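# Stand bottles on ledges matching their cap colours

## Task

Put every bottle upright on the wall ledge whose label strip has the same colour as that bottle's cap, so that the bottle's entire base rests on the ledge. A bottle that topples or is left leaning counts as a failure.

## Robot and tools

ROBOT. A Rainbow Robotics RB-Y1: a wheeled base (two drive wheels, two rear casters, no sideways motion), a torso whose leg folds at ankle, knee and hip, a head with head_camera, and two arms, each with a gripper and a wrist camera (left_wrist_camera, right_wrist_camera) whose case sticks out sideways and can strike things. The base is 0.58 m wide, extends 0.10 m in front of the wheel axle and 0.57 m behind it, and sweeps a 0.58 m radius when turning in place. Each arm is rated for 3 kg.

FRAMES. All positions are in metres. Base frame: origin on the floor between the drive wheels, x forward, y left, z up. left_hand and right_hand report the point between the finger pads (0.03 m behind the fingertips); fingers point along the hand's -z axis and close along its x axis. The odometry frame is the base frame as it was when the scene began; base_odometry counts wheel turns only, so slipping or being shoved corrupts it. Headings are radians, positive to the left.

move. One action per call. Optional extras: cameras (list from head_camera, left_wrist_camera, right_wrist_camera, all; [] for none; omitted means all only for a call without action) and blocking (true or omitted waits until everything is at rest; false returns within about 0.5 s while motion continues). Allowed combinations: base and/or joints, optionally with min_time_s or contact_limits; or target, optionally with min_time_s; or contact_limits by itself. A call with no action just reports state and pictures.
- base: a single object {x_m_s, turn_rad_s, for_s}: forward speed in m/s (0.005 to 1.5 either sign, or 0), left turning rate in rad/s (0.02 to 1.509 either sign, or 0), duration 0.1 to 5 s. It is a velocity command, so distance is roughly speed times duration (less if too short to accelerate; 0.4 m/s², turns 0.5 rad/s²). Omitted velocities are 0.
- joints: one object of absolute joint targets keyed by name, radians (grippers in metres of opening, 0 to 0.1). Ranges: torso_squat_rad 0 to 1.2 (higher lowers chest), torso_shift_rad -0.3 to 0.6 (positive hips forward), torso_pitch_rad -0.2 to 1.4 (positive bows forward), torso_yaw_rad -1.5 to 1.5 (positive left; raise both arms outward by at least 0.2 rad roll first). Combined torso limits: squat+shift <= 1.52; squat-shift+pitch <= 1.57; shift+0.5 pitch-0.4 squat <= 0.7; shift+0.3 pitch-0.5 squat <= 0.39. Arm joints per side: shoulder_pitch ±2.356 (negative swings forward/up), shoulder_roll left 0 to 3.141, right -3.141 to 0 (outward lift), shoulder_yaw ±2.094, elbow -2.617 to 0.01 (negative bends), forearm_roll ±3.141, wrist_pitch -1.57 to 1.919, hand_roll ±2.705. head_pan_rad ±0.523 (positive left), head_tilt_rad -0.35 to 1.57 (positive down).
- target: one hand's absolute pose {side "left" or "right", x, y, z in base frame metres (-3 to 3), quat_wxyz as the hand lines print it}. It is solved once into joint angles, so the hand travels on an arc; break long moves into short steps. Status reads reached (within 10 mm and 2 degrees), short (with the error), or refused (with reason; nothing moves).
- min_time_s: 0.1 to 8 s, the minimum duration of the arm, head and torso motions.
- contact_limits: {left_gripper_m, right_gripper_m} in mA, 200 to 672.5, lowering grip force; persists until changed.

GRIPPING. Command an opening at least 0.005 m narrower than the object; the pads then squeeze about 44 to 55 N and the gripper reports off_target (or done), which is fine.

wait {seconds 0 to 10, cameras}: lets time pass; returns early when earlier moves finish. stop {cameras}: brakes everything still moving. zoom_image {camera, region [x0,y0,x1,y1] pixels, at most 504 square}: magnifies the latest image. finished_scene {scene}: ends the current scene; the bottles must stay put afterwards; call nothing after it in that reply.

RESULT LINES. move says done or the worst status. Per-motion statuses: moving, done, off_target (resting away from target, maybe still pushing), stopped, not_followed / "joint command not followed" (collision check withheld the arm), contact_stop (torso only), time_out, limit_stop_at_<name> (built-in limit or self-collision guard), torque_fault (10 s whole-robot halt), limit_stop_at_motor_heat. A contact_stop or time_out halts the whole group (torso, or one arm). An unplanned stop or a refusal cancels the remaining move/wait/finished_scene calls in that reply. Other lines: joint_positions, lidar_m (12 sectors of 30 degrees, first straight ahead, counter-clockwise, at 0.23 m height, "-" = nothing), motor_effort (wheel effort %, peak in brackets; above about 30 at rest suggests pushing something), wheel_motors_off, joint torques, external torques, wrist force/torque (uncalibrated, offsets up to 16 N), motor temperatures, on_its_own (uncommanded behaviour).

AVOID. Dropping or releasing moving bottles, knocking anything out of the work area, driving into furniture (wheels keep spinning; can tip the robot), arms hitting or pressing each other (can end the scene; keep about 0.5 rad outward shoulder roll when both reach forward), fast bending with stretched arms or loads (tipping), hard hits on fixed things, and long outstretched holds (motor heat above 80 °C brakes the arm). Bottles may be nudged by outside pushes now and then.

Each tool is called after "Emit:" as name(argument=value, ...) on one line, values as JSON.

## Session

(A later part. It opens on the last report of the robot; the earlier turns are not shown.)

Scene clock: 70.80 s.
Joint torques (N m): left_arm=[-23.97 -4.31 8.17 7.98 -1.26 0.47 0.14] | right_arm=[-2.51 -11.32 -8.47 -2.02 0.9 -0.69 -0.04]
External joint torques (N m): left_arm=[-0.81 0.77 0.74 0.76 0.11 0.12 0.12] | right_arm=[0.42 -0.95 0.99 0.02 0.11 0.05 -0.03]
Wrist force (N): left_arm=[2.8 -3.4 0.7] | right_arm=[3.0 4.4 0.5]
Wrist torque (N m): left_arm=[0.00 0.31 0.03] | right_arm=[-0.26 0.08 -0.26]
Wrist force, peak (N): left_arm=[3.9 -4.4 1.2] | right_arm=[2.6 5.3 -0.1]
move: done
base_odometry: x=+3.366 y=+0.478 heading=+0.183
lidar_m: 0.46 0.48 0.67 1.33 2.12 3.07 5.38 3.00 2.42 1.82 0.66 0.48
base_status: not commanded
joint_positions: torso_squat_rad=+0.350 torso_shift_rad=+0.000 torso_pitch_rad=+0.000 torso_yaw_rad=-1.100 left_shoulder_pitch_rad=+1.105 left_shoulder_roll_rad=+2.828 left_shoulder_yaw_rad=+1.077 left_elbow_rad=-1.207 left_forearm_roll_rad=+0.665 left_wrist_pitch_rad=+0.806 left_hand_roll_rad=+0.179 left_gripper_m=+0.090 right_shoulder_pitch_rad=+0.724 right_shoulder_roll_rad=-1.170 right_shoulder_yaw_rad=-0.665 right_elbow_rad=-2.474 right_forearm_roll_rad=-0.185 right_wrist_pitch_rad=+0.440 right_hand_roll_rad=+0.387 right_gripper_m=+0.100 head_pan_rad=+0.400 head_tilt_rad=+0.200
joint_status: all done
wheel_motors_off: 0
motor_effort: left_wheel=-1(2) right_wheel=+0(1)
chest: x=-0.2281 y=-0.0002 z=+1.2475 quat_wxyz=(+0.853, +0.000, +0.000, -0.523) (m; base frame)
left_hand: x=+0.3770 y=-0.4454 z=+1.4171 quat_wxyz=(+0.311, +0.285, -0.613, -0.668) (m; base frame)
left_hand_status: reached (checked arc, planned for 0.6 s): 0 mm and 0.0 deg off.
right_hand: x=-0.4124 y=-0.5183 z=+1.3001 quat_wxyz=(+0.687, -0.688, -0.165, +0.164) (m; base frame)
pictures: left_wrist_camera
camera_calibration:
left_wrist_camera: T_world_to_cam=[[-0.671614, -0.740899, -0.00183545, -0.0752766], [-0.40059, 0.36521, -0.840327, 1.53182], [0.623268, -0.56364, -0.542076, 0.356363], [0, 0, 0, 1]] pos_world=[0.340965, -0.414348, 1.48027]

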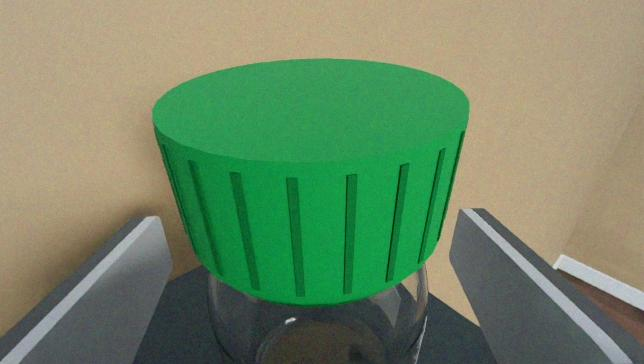

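Emit:
move(joints={"left_gripper_m": 0.04}, cameras=[])

Emit:
move(target={"side": "left", "x": 0.375, "y": -0.444, "z": 1.452, "quat_wxyz": [0.31094, 0.28494, -0.61254, -0.66844]}, min_time_s=0.6, cameras=["left_wrist_camera"])

Emit:
move(target={"side": "left", "x": 0.29, "y": -0.372, "z": 1.455, "quat_wxyz": [0.31094, 0.28494, -0.61254, -0.66844]}, min_time_s=0.9, cameras=[])

Emit:
move(target={"side": "left", "x": 0.215, "y": -0.29, "z": 1.455, "quat_wxyz": [0.31094, 0.28494, -0.61254, -0.66844]}, min_time_s=0.9, cameras=["head_camera", "left_wrist_camera"])

Scene clock: 73.70 s.
Joint torques (N m): left_arm=[-24.32 -4.39 7.97 7.92 -1.36 0.42 0.14] | right_arm=[-2.76 -11.75 -8.61 -1.88 0.65 -0.7 0.09]
External joint torques (N m): left_arm=[-1.16 0.69 0.54 0.7 0.01 0.08 0.13] | right_arm=[0.18 -1.38 0.85 0.16 -0.15 0.04 0.1]
Wrist force (N): left_arm=[3.1 -3.5 0.9] | right_arm=[2.4 4.7 0.1]
Wrist torque (N m): left_arm=[0.01 0.33 0.06] | right_arm=[-0.31 0.05 -0.30]
Wrist force, peak (N): left_arm=[3.5 -3.5 0.9] | right_arm=[3.3 5.4 0.4]
move: off_target
base_odometry: x=+3.366 y=+0.478 heading=+0.183
lidar_m: 0.46 0.48 0.66 1.33 2.11 3.07 5.38 3.00 2.42 1.81 0.66 0.48
base_status: not commanded
joint_positions: torso_squat_rad=+0.350 torso_shift_rad=+0.000 torso_pitch_rad=+0.000 torso_yaw_rad=-1.100 left_shoulder_pitch_rad=+1.105 left_shoulder_roll_rad=+2.828 left_shoulder_yaw_rad=+1.077 left_elbow_rad=-1.207 left_forearm_roll_rad=+0.665 left_wrist_pitch_rad=+0.806 left_hand_roll_rad=+0.179 left_gripper_m=+0.055 right_shoulder_pitch_rad=+0.724 right_shoulder_roll_rad=-1.170 right_shoulder_yaw_rad=-0.665 right_elbow_rad=-2.474 right_forearm_roll_rad=-0.185 right_wrist_pitch_rad=+0.440 right_hand_roll_rad=+0.387 right_gripper_m=+0.100 head_pan_rad=+0.400 head_tilt_rad=+0.200
joint_status: left_gripper_m off_target (ended at +0.055, target +0.040)
wheel_motors_off: 0
motor_effort: left_wheel=-1(2) right_wheel=+0(1)
chest: x=-0.2281 y=-0.0002 z=+1.2475 quat_wxyz=(+0.853, +0.000, +0.000, -0.523) (m; base frame)
left_hand: x=+0.3770 y=-0.4454 z=+1.4171 quat_wxyz=(+0.311, +0.285, -0.613, -0.668) (m; base frame)
right_hand: x=-0.4124 y=-0.5183 z=+1.3001 quat_wxyz=(+0.687, -0.688, -0.165, +0.164) (m; base frame)
pictures: none
No camera images: "cameras" was empty.

Scene clock: 74.63 s.
Joint torques (N m): left_arm=[-24.74 -3.32 8.22 8.66 -1.47 -0.03 0.11] | right_arm=[-2.9 -10.95 -9.06 -1.88 0.76 -0.6 0.22]
External joint torques (N m): left_arm=[-1.84 1.29 1.06 1.37 -0.13 -0.13 0.1] | right_arm=[0.04 -0.58 0.4 0.16 -0.04 0.14 0.23]
Wrist force (N): left_arm=[2.9 -5.0 0.6] | right_arm=[3.2 4.4 0.0]
Wrist torque (N m): left_arm=[-0.01 0.33 0.02] | right_arm=[-0.25 0.13 -0.30]
Wrist force, peak (N): left_arm=[3.2 -5.6 0.6] | right_arm=[3.1 5.2 1.4]
move: done
base_odometry: x=+3.366 y=+0.478 heading=+0.183
lidar_m: 0.46 0.48 0.66 1.33 2.11 3.07 5.38 3.00 2.43 1.81 0.65 0.48
base_status: not commanded
joint_positions: torso_squat_rad=+0.350 torso_shift_rad=+0.000 torso_pitch_rad=+0.000 torso_yaw_rad=-1.100 left_shoulder_pitch_rad=+1.049 left_shoulder_roll_rad=+2.831 left_shoulder_yaw_rad=+1.084 left_elbow_rad=-1.150 left_forearm_roll_rad=+0.774 left_wrist_pitch_rad=+0.784 left_hand_roll_rad=+0.054 left_gripper_m=+0.055 right_shoulder_pitch_rad=+0.724 right_shoulder_roll_rad=-1.170 right_shoulder_yaw_rad=-0.665 right_elbow_rad=-2.474 right_forearm_roll_rad=-0.185 right_wrist_pitch_rad=+0.440 right_hand_roll_rad=+0.387 right_gripper_m=+0.100 head_pan_rad=+0.400 head_tilt_rad=+0.200
joint_status: all done
wheel_motors_off: 0
motor_effort: left_wheel=-1(2) right_wheel=+1(1)
chest: x=-0.2281 y=-0.0002 z=+1.2475 quat_wxyz=(+0.853, +0.000, +0.000, -0.523) (m; base frame)
left_hand: x=+0.3750 y=-0.4439 z=+1.4520 quat_wxyz=(+0.311, +0.285, -0.613, -0.668) (m; base frame)
left_hand_status: reached (checked arc, planned for 0.6 s): 0 mm and 0.1 deg off.
right_hand: x=-0.4124 y=-0.5183 z=+1.3001 quat_wxyz=(+0.687, -0.688, -0.165, +0.164) (m; base frame)
pictures: left_wrist_camera
camera_calibration:
left_wrist_camera: T_world_to_cam=[[-0.671731, -0.740793, -0.00179717, -0.075345], [-0.400303, 0.365023, -0.840545, 1.55984], [0.623325, -0.563901, -0.541739, 0.376736], [0, 0, 0, 1]] pos_world=[0.338966, -0.41275, 1.51507]

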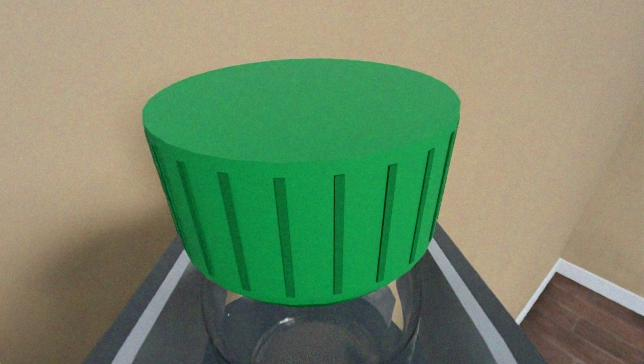

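Scene clock: 76.47 s.
Joint torques (N m): left_arm=[-18.79 -0.47 6.88 7.16 -1.95 0.33 0.34] | right_arm=[-2.42 -11.24 -8.17 -2.1 0.55 -0.65 0.09]
External joint torques (N m): left_arm=[-1.01 0.87 -1.73 0.27 -0.19 -0.06 0.32] | right_arm=[0.52 -0.87 1.29 -0.06 -0.25 0.09 0.1]
Wrist force (N): left_arm=[3.0 -4.7 0.8] | right_arm=[2.7 4.8 1.1]
Wrist torque (N m): left_arm=[-0.06 0.34 -0.09] | right_arm=[-0.27 0.09 -0.32]
Wrist force, peak (N): left_arm=[3.7 -6.6 0.2] | right_arm=[3.0 5.1 -0.2]
move: done
base_odometry: x=+3.366 y=+0.478 heading=+0.183
lidar_m: 0.46 0.48 0.66 1.32 2.12 3.07 5.38 3.00 2.42 1.81 0.66 0.48
base_status: not commanded
joint_positions: torso_squat_rad=+0.350 torso_shift_rad=+0.000 torso_pitch_rad=+0.000 torso_yaw_rad=-1.100 left_shoulder_pitch_rad=+0.817 left_shoulder_roll_rad=+2.611 left_shoulder_yaw_rad=+1.074 left_elbow_rad=-1.773 left_forearm_roll_rad=+0.716 left_wrist_pitch_rad=+1.148 left_hand_roll_rad=+0.201 left_gripper_m=+0.055 right_shoulder_pitch_rad=+0.724 right_shoulder_roll_rad=-1.170 right_shoulder_yaw_rad=-0.665 right_elbow_rad=-2.474 right_forearm_roll_rad=-0.185 right_wrist_pitch_rad=+0.440 right_hand_roll_rad=+0.387 right_gripper_m=+0.100 head_pan_rad=+0.400 head_tilt_rad=+0.200
joint_status: all done
wheel_motors_off: 0
motor_effort: left_wheel=-2(2) right_wheel=+0(1)
chest: x=-0.2281 y=-0.0002 z=+1.2475 quat_wxyz=(+0.853, +0.000, +0.000, -0.523) (m; base frame)
left_hand: x=+0.2899 y=-0.3721 z=+1.4552 quat_wxyz=(+0.311, +0.285, -0.613, -0.668) (m; base frame)
left_hand_status: reached (checked arc, planned for 0.9 s): 0 mm and 0.0 deg off.
right_hand: x=-0.4123 y=-0.5183 z=+1.3001 quat_wxyz=(+0.687, -0.688, -0.165, +0.164) (m; base frame)
pictures: none
No camera images: "cameras" was empty.

Scene clock: 78.03 s.
Joint torques (N m): left_arm=[-13.93 1.13 8.89 6.97 -2.08 0.41 0.3] | right_arm=[-2.56 -11.92 -8.57 -1.84 0.85 -0.73 0.09]
External joint torques (N m): left_arm=[-1.06 0.07 1.18 0.16 -0.15 -0.11 0.29] | right_arm=[0.38 -1.55 0.89 0.2 0.06 0.02 0.1]
Wrist force (N): left_arm=[2.9 -5.1 0.7] | right_arm=[2.6 4.4 0.8]
Wrist torque (N m): left_arm=[0.01 0.35 -0.08] | right_arm=[-0.27 0.05 -0.30]
Wrist force, peak (N): left_arm=[3.5 -5.9 0.2] | right_arm=[2.3 5.6 0.6]
move: done
base_odometry: x=+3.366 y=+0.478 heading=+0.183
lidar_m: 0.46 0.48 0.66 1.33 2.12 3.07 5.37 3.00 2.43 1.81 0.66 0.48
base_status: not commanded
joint_positions: torso_squat_rad=+0.350 torso_shift_rad=+0.000 torso_pitch_rad=+0.000 torso_yaw_rad=-1.100 left_shoulder_pitch_rad=+0.621 left_shoulder_roll_rad=+2.461 left_shoulder_yaw_rad=+1.114 left_elbow_rad=-2.223 left_forearm_roll_rad=+0.814 left_wrist_pitch_rad=+1.456 left_hand_roll_rad=+0.263 left_gripper_m=+0.055 right_shoulder_pitch_rad=+0.724 right_shoulder_roll_rad=-1.170 right_shoulder_yaw_rad=-0.665 right_elbow_rad=-2.474 right_forearm_roll_rad=-0.185 right_wrist_pitch_rad=+0.440 right_hand_roll_rad=+0.387 right_gripper_m=+0.100 head_pan_rad=+0.400 head_tilt_rad=+0.200
joint_status: all done
wheel_motors_off: 0
motor_effort: left_wheel=-1(2) right_wheel=+1(2)
chest: x=-0.2280 y=-0.0002 z=+1.2475 quat_wxyz=(+0.853, +0.000, +0.000, -0.523) (m; base frame)
left_hand: x=+0.2151 y=-0.2900 z=+1.4550 quat_wxyz=(+0.311, +0.285, -0.613, -0.668) (m; base frame)
left_hand_status: reached (checked arc, planned for 0.9 s): 0 mm and 0.0 deg off.
right_hand: x=-0.4123 y=-0.5183 z=+1.3001 quat_wxyz=(+0.687, -0.688, -0.165, +0.164) (m; base frame)
pictures: head_camera, left_wrist_camera
camera_calibration:
head_camera: T_world_to_cam=[[-0.667707, -0.744167, 0.0195362, -0.183924], [-0.133932, 0.0942728, -0.986496, 1.45914], [0.732277, -0.661307, -0.162614, 0.324904], [0, 0, 0, 1]] pos_world=[-0.165302, -0.0595662, 1.49586]
left_wrist_camera: T_world_to_cam=[[-0.671467, -0.741032, -0.002075, -0.0685012], [-0.400879, 0.365599, -0.84002, 1.44175], [0.62324, -0.563214, -0.542552, 0.566244], [0, 0, 0, 1]] pos_world=[0.179064, -0.258945, 1.51817]

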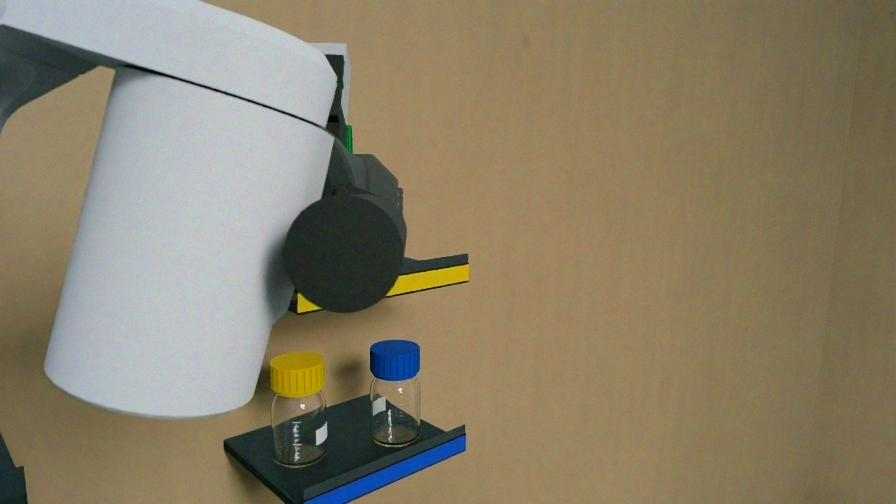

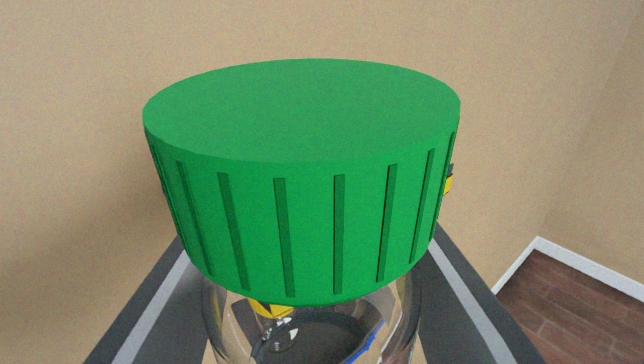

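Emit:
move(joints={"left_shoulder_pitch_rad": 0.65, "left_shoulder_roll_rad": 1.522, "left_shoulder_yaw_rad": 1.318, "left_elbow_rad": -2.552, "left_forearm_roll_rad": 1.013, "left_wrist_pitch_rad": 0.96, "left_hand_roll_rad": -0.501, "head_pan_rad": 0.5}, min_time_s=0.9, cameras=[])

Emit:
move(joints={"torso_yaw_rad": 0.0}, min_time_s=1.7, cameras=["head_camera", "left_wrist_camera"])

Scene clock: 80.40 s.
Joint torques (N m): left_arm=[-4.5 10.14 8.66 5.14 -1.74 -1.04 0.62] | right_arm=[-2.2 -11.56 -8.61 -1.74 0.66 -0.58 0.11]
External joint torques (N m): left_arm=[-0.01 1.12 0.99 0.2 -0.37 -0.06 0.6] | right_arm=[0.74 -1.19 0.85 0.29 -0.13 0.16 0.12]
Wrist force (N): left_arm=[2.6 -4.8 0.9] | right_arm=[3.4 4.5 0.9]
Wrist torque (N m): left_arm=[-0.04 0.32 0.06] | right_arm=[-0.25 0.10 -0.29]
Wrist force, peak (N): left_arm=[4.2 -5.8 0.3] | right_arm=[3.1 5.1 0.7]
move: done
base_odometry: x=+3.366 y=+0.478 heading=+0.183
lidar_m: 0.46 0.48 0.66 1.32 2.11 3.06 5.38 3.00 2.42 1.82 0.66 0.48
base_status: not commanded
joint_positions: torso_squat_rad=+0.350 torso_shift_rad=+0.000 torso_pitch_rad=+0.000 torso_yaw_rad=-1.100 left_shoulder_pitch_rad=+0.650 left_shoulder_roll_rad=+1.522 left_shoulder_yaw_rad=+1.318 left_elbow_rad=-2.552 left_forearm_roll_rad=+1.013 left_wrist_pitch_rad=+0.960 left_hand_roll_rad=-0.501 left_gripper_m=+0.055 right_shoulder_pitch_rad=+0.724 right_shoulder_roll_rad=-1.170 right_shoulder_yaw_rad=-0.665 right_elbow_rad=-2.474 right_forearm_roll_rad=-0.185 right_wrist_pitch_rad=+0.440 right_hand_roll_rad=+0.387 right_gripper_m=+0.100 head_pan_rad=+0.500 head_tilt_rad=+0.200
joint_status: all done
wheel_motors_off: 0
motor_effort: left_wheel=-1(2) right_wheel=+1(2)
chest: x=-0.2280 y=-0.0002 z=+1.2475 quat_wxyz=(+0.853, +0.000, +0.000, -0.523) (m; base frame)
left_hand: x=+0.2288 y=-0.1695 z=+1.4395 quat_wxyz=(+0.172, +0.157, -0.657, -0.717) (m; base frame)
right_hand: x=-0.4123 y=-0.5183 z=+1.3002 quat_wxyz=(+0.687, -0.688, -0.165, +0.164) (m; base frame)
pictures: none
No camera images: "cameras" was empty.

Scene clock: 82.40 s.
Joint torques (N m): left_arm=[-4.81 9.97 8.58 4.99 -1.67 -1.31 0.53] | right_arm=[-2.71 -11.3 -8.2 -2.02 0.81 -0.65 0.03]
External joint torques (N m): left_arm=[-0.33 0.96 0.92 0.04 -0.3 -0.33 0.52] | right_arm=[0.23 -0.93 1.26 0.04 0.01 0.1 0.04]
Wrist force (N): left_arm=[2.8 -5.3 0.7] | right_arm=[2.7 4.3 0.2]
Wrist torque (N m): left_arm=[0.04 0.34 0.05] | right_arm=[-0.25 0.07 -0.30]
Wrist force, peak (N): left_arm=[2.4 -5.6 0.5] | right_arm=[2.5 5.3 0.7]
move: done
base_odometry: x=+3.366 y=+0.478 heading=+0.183
lidar_m: 0.46 0.48 0.67 1.32 2.11 3.07 5.37 3.01 2.43 1.82 0.66 0.48
base_status: not commanded
joint_positions: torso_squat_rad=+0.350 torso_shift_rad=+0.000 torso_pitch_rad=+0.000 torso_yaw_rad=+0.000 left_shoulder_pitch_rad=+0.650 left_shoulder_roll_rad=+1.522 left_shoulder_yaw_rad=+1.318 left_elbow_rad=-2.552 left_forearm_roll_rad=+1.013 left_wrist_pitch_rad=+0.960 left_hand_roll_rad=-0.501 left_gripper_m=+0.055 right_shoulder_pitch_rad=+0.724 right_shoulder_roll_rad=-1.170 right_shoulder_yaw_rad=-0.665 right_elbow_rad=-2.474 right_forearm_roll_rad=-0.185 right_wrist_pitch_rad=+0.440 right_hand_roll_rad=+0.387 right_gripper_m=+0.100 head_pan_rad=+0.500 head_tilt_rad=+0.200
joint_status: all done
wheel_motors_off: 0
motor_effort: left_wheel=+0(3) right_wheel=+0(3)
chest: x=-0.2280 y=-0.0002 z=+1.2475 quat_wxyz=(+1.000, +0.000, +0.000, +0.000) (m; base frame)
left_hand: x=+0.1300 y=+0.3301 z=+1.4398 quat_wxyz=(+0.522, +0.478, -0.478, -0.521) (m; base frame)
right_hand: x=+0.1501 y=-0.3994 z=+1.3003 quat_wxyz=(+0.500, -0.501, -0.501, +0.499) (m; base frame)
pictures: head_camera, left_wrist_camera
camera_calibration:
head_camera: T_world_to_cam=[[0.4517, -0.891957, 0.0194966, 0.0694346], [-0.135691, -0.0902817, -0.986629, 1.45872], [0.881791, 0.443015, -0.16181, 0.359097], [0, 0, 0, 1]] pos_world=[-0.150078, 0.0345428, 1.49596]
left_wrist_camera: T_world_to_cam=[[-0.0359487, -0.999352, -0.00166896, 0.335954], [-0.542561, 0.0209194, -0.839756, 1.29993], [0.839247, -0.0292826, -0.542961, 0.756564], [0, 0, 0, 1]] pos_world=[0.0824229, 0.330697, 1.50297]

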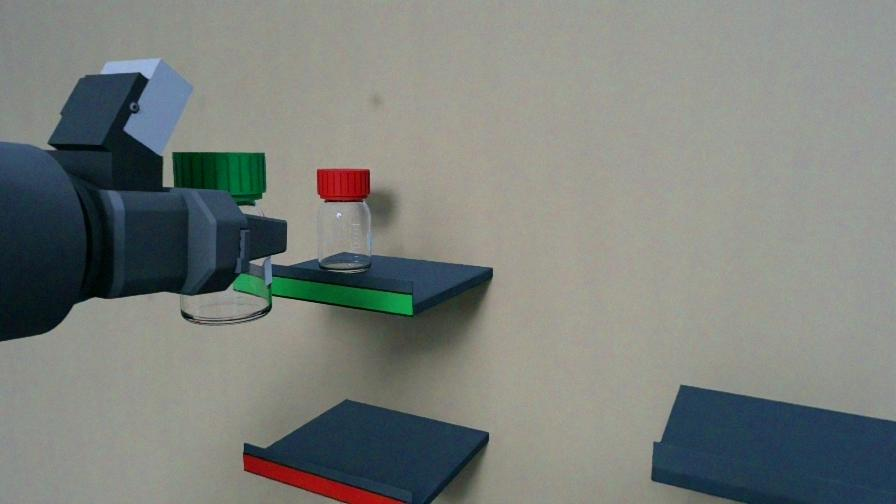

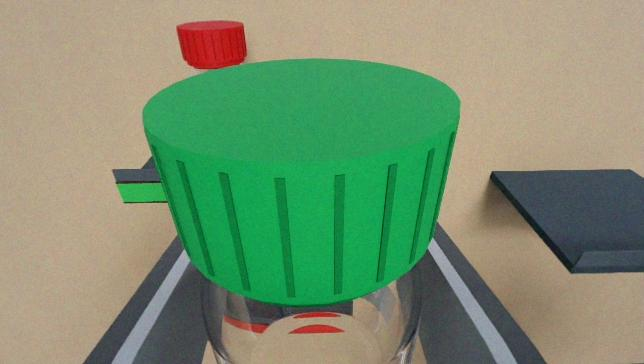

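Emit:
move(target={"side": "left", "x": 0.25, "y": 0.335, "z": 1.458, "quat_wxyz": [0.5213, 0.4777, -0.4777, -0.5213]}, min_time_s=1.0, cameras=["left_wrist_camera"])

Emit:
move(target={"side": "left", "x": 0.32, "y": 0.333, "z": 1.456, "quat_wxyz": [0.5213, 0.4777, -0.4777, -0.5213]}, cameras=[])

Emit:
move(target={"side": "left", "x": 0.379, "y": 0.333, "z": 1.448, "quat_wxyz": [0.5213, 0.4777, -0.4777, -0.5213]}, cameras=["head_camera", "left_wrist_camera"])

Scene clock: 84.60 s.
Joint torques (N m): left_arm=[-11.77 7.76 10.38 5.88 -1.28 -0.56 0.26] | right_arm=[-2.77 -11.41 -8.33 -1.91 0.74 -0.8 0.05]
External joint torques (N m): left_arm=[-1.1 1.13 -0.04 0.94 -0.12 -0.03 0.25] | right_arm=[0.17 -1.04 1.12 0.15 -0.05 -0.06 0.06]
Wrist force (N): left_arm=[2.7 -4.7 0.3] | right_arm=[2.2 4.2 0.8]
Wrist torque (N m): left_arm=[-0.04 0.32 -0.10] | right_arm=[-0.20 0.00 -0.28]
Wrist force, peak (N): left_arm=[2.7 -5.6 1.1] | right_arm=[2.5 5.6 0.7]
move: done
base_odometry: x=+3.366 y=+0.478 heading=+0.183
lidar_m: 0.46 0.48 0.66 1.33 2.12 3.07 5.38 3.00 2.42 1.81 0.67 0.48
base_status: not commanded
joint_positions: torso_squat_rad=+0.350 torso_shift_rad=+0.000 torso_pitch_rad=+0.000 torso_yaw_rad=+0.000 left_shoulder_pitch_rad=+0.717 left_shoulder_roll_rad=+1.947 left_shoulder_yaw_rad=+1.099 left_elbow_rad=-2.131 left_forearm_roll_rad=+0.769 left_wrist_pitch_rad=+0.699 left_hand_roll_rad=-0.260 left_gripper_m=+0.055 right_shoulder_pitch_rad=+0.724 right_shoulder_roll_rad=-1.170 right_shoulder_yaw_rad=-0.665 right_elbow_rad=-2.474 right_forearm_roll_rad=-0.185 right_wrist_pitch_rad=+0.440 right_hand_roll_rad=+0.387 right_gripper_m=+0.100 head_pan_rad=+0.500 head_tilt_rad=+0.200
joint_status: all done
wheel_motors_off: 0
motor_effort: left_wheel=+0(1) right_wheel=+0(1)
chest: x=-0.2280 y=-0.0002 z=+1.2475 quat_wxyz=(+1.000, +0.000, +0.000, +0.000) (m; base frame)
left_hand: x=+0.2499 y=+0.3348 z=+1.4580 quat_wxyz=(+0.521, +0.478, -0.478, -0.522) (m; base frame)
left_hand_status: reached (checked arc, planned for 1.0 s): 0 mm and 0.1 deg off.
right_hand: x=+0.1501 y=-0.3994 z=+1.3003 quat_wxyz=(+0.500, -0.501, -0.501, +0.499) (m; base frame)
pictures: left_wrist_camera
camera_calibration:
left_wrist_camera: T_world_to_cam=[[-0.0369088, -0.999316, -0.00223631, 0.346039], [-0.542628, 0.0219206, -0.839687, 1.37982], [0.839162, -0.0297784, -0.543066, 0.666356], [0, 0, 0, 1]] pos_world=[0.202323, 0.335399, 1.52127]

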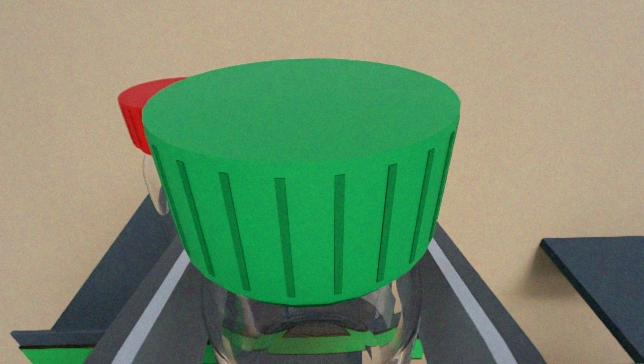

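Scene clock: 86.03 s.
Joint torques (N m): left_arm=[-16.4 4.23 10.4 6.66 -1.07 -0.02 0] | right_arm=[-2.46 -11.12 -8.65 -1.9 0.85 -0.72 0.02]
External joint torques (N m): left_arm=[-1.87 0.47 -0.35 1.06 -0.13 0.13 -0.01] | right_arm=[0.48 -0.75 0.81 0.16 0.06 0.03 0.02]
Wrist force (N): left_arm=[2.6 -5.1 0.7] | right_arm=[3.6 4.2 0.2]
Wrist torque (N m): left_arm=[0.00 0.30 -0.09] | right_arm=[-0.22 0.10 -0.32]
Wrist force, peak (N): left_arm=[2.8 -6.2 0.0] | right_arm=[3.2 5.1 1.5]
move: done
base_odometry: x=+3.366 y=+0.478 heading=+0.183
lidar_m: 0.46 0.49 0.67 1.33 2.12 3.06 5.38 3.00 2.43 1.81 0.66 0.48
base_status: not commanded
joint_positions: torso_squat_rad=+0.350 torso_shift_rad=+0.000 torso_pitch_rad=+0.000 torso_yaw_rad=+0.000 left_shoulder_pitch_rad=+0.821 left_shoulder_roll_rad=+2.198 left_shoulder_yaw_rad=+1.045 left_elbow_rad=-1.856 left_forearm_roll_rad=+0.646 left_wrist_pitch_rad=+0.542 left_hand_roll_rad=-0.070 left_gripper_m=+0.055 right_shoulder_pitch_rad=+0.724 right_shoulder_roll_rad=-1.170 right_shoulder_yaw_rad=-0.665 right_elbow_rad=-2.474 right_forearm_roll_rad=-0.185 right_wrist_pitch_rad=+0.440 right_hand_roll_rad=+0.387 right_gripper_m=+0.100 head_pan_rad=+0.500 head_tilt_rad=+0.200
joint_status: all done
wheel_motors_off: 0
motor_effort: left_wheel=+0(1) right_wheel=+0(2)
chest: x=-0.2280 y=-0.0002 z=+1.2475 quat_wxyz=(+1.000, +0.000, +0.000, +0.000) (m; base frame)
left_hand: x=+0.3199 y=+0.3327 z=+1.4560 quat_wxyz=(+0.521, +0.477, -0.478, -0.522) (m; base frame)
left_hand_status: reached (checked arc, planned for 0.6 s): 0 mm and 0.1 deg off.
right_hand: x=+0.1501 y=-0.3995 z=+1.3002 quat_wxyz=(+0.500, -0.501, -0.501, +0.499) (m; base frame)
pictures: none
No camera images: "cameras" was empty.

Scene clock: 87.37 s.
Joint torques (N m): left_arm=[-19.61 1.07 9.93 7.46 -0.85 0.26 0.07] | right_arm=[-2.26 -11.76 -8.27 -1.88 0.93 -0.64 0.09]
External joint torques (N m): left_arm=[-1.7 0.36 -0.32 1.23 -0.15 0.13 0.06] | right_arm=[0.68 -1.39 1.18 0.17 0.13 0.11 0.1]
Wrist force (N): left_arm=[2.9 -5.0 0.3] | right_arm=[2.2 4.2 0.6]
Wrist torque (N m): left_arm=[-0.02 0.32 -0.10] | right_arm=[-0.23 0.00 -0.31]
Wrist force, peak (N): left_arm=[3.1 -7.2 0.4] | right_arm=[2.5 5.4 0.6]
move: done
base_odometry: x=+3.366 y=+0.478 heading=+0.183
lidar_m: 0.46 0.48 0.66 1.32 2.11 3.06 5.37 3.00 2.43 1.81 0.66 0.48
base_status: not commanded
joint_positions: torso_squat_rad=+0.350 torso_shift_rad=+0.000 torso_pitch_rad=+0.000 torso_yaw_rad=+0.000 left_shoulder_pitch_rad=+0.945 left_shoulder_roll_rad=+2.401 left_shoulder_yaw_rad=+1.040 left_elbow_rad=-1.584 left_forearm_roll_rad=+0.564 left_wrist_pitch_rad=+0.410 left_hand_roll_rad=+0.071 left_gripper_m=+0.055 right_shoulder_pitch_rad=+0.724 right_shoulder_roll_rad=-1.170 right_shoulder_yaw_rad=-0.665 right_elbow_rad=-2.474 right_forearm_roll_rad=-0.185 right_wrist_pitch_rad=+0.440 right_hand_roll_rad=+0.387 right_gripper_m=+0.100 head_pan_rad=+0.500 head_tilt_rad=+0.200
joint_status: all done
wheel_motors_off: 0
motor_effort: left_wheel=+0(1) right_wheel=+1(1)
chest: x=-0.2280 y=-0.0002 z=+1.2475 quat_wxyz=(+1.000, +0.000, +0.000, +0.000) (m; base frame)
left_hand: x=+0.3789 y=+0.3328 z=+1.4479 quat_wxyz=(+0.521, +0.478, -0.478, -0.522) (m; base frame)
left_hand_status: reached (checked arc, planned for 0.6 s): 0 mm and 0.0 deg off.
right_hand: x=+0.1501 y=-0.3995 z=+1.3002 quat_wxyz=(+0.500, -0.501, -0.501, +0.499) (m; base frame)
pictures: head_camera, left_wrist_camera
camera_calibration:
head_camera: T_world_to_cam=[[0.451564, -0.892028, 0.0193866, 0.0694468], [-0.135833, -0.0902038, -0.986617, 1.45868], [0.881838, 0.442888, -0.161899, 0.359196], [0, 0, 0, 1]] pos_world=[-0.149977, 0.0344432, 1.49596]
left_wrist_camera: T_world_to_cam=[[-0.036608, -0.999328, -0.00195856, 0.348166], [-0.54253, 0.0215201, -0.839761, 1.44165], [0.839238, -0.0296794, -0.542953, 0.552243], [0, 0, 0, 1]] pos_world=[0.331423, 0.333297, 1.51117]

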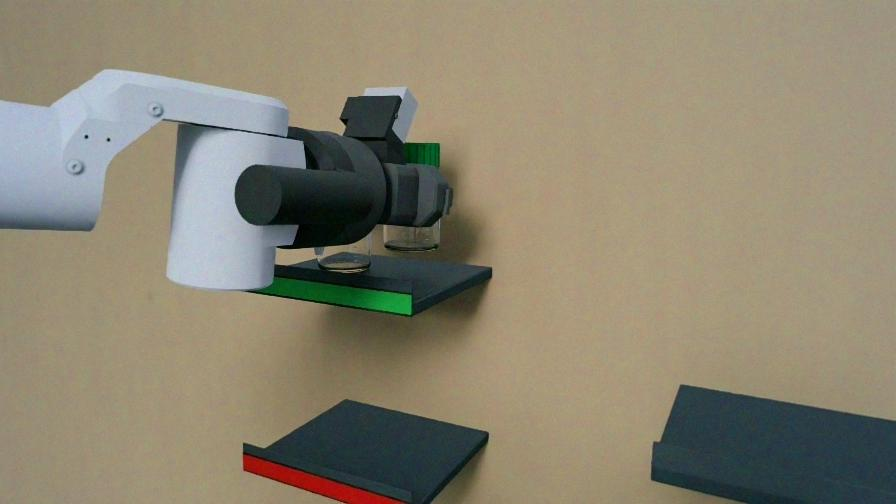

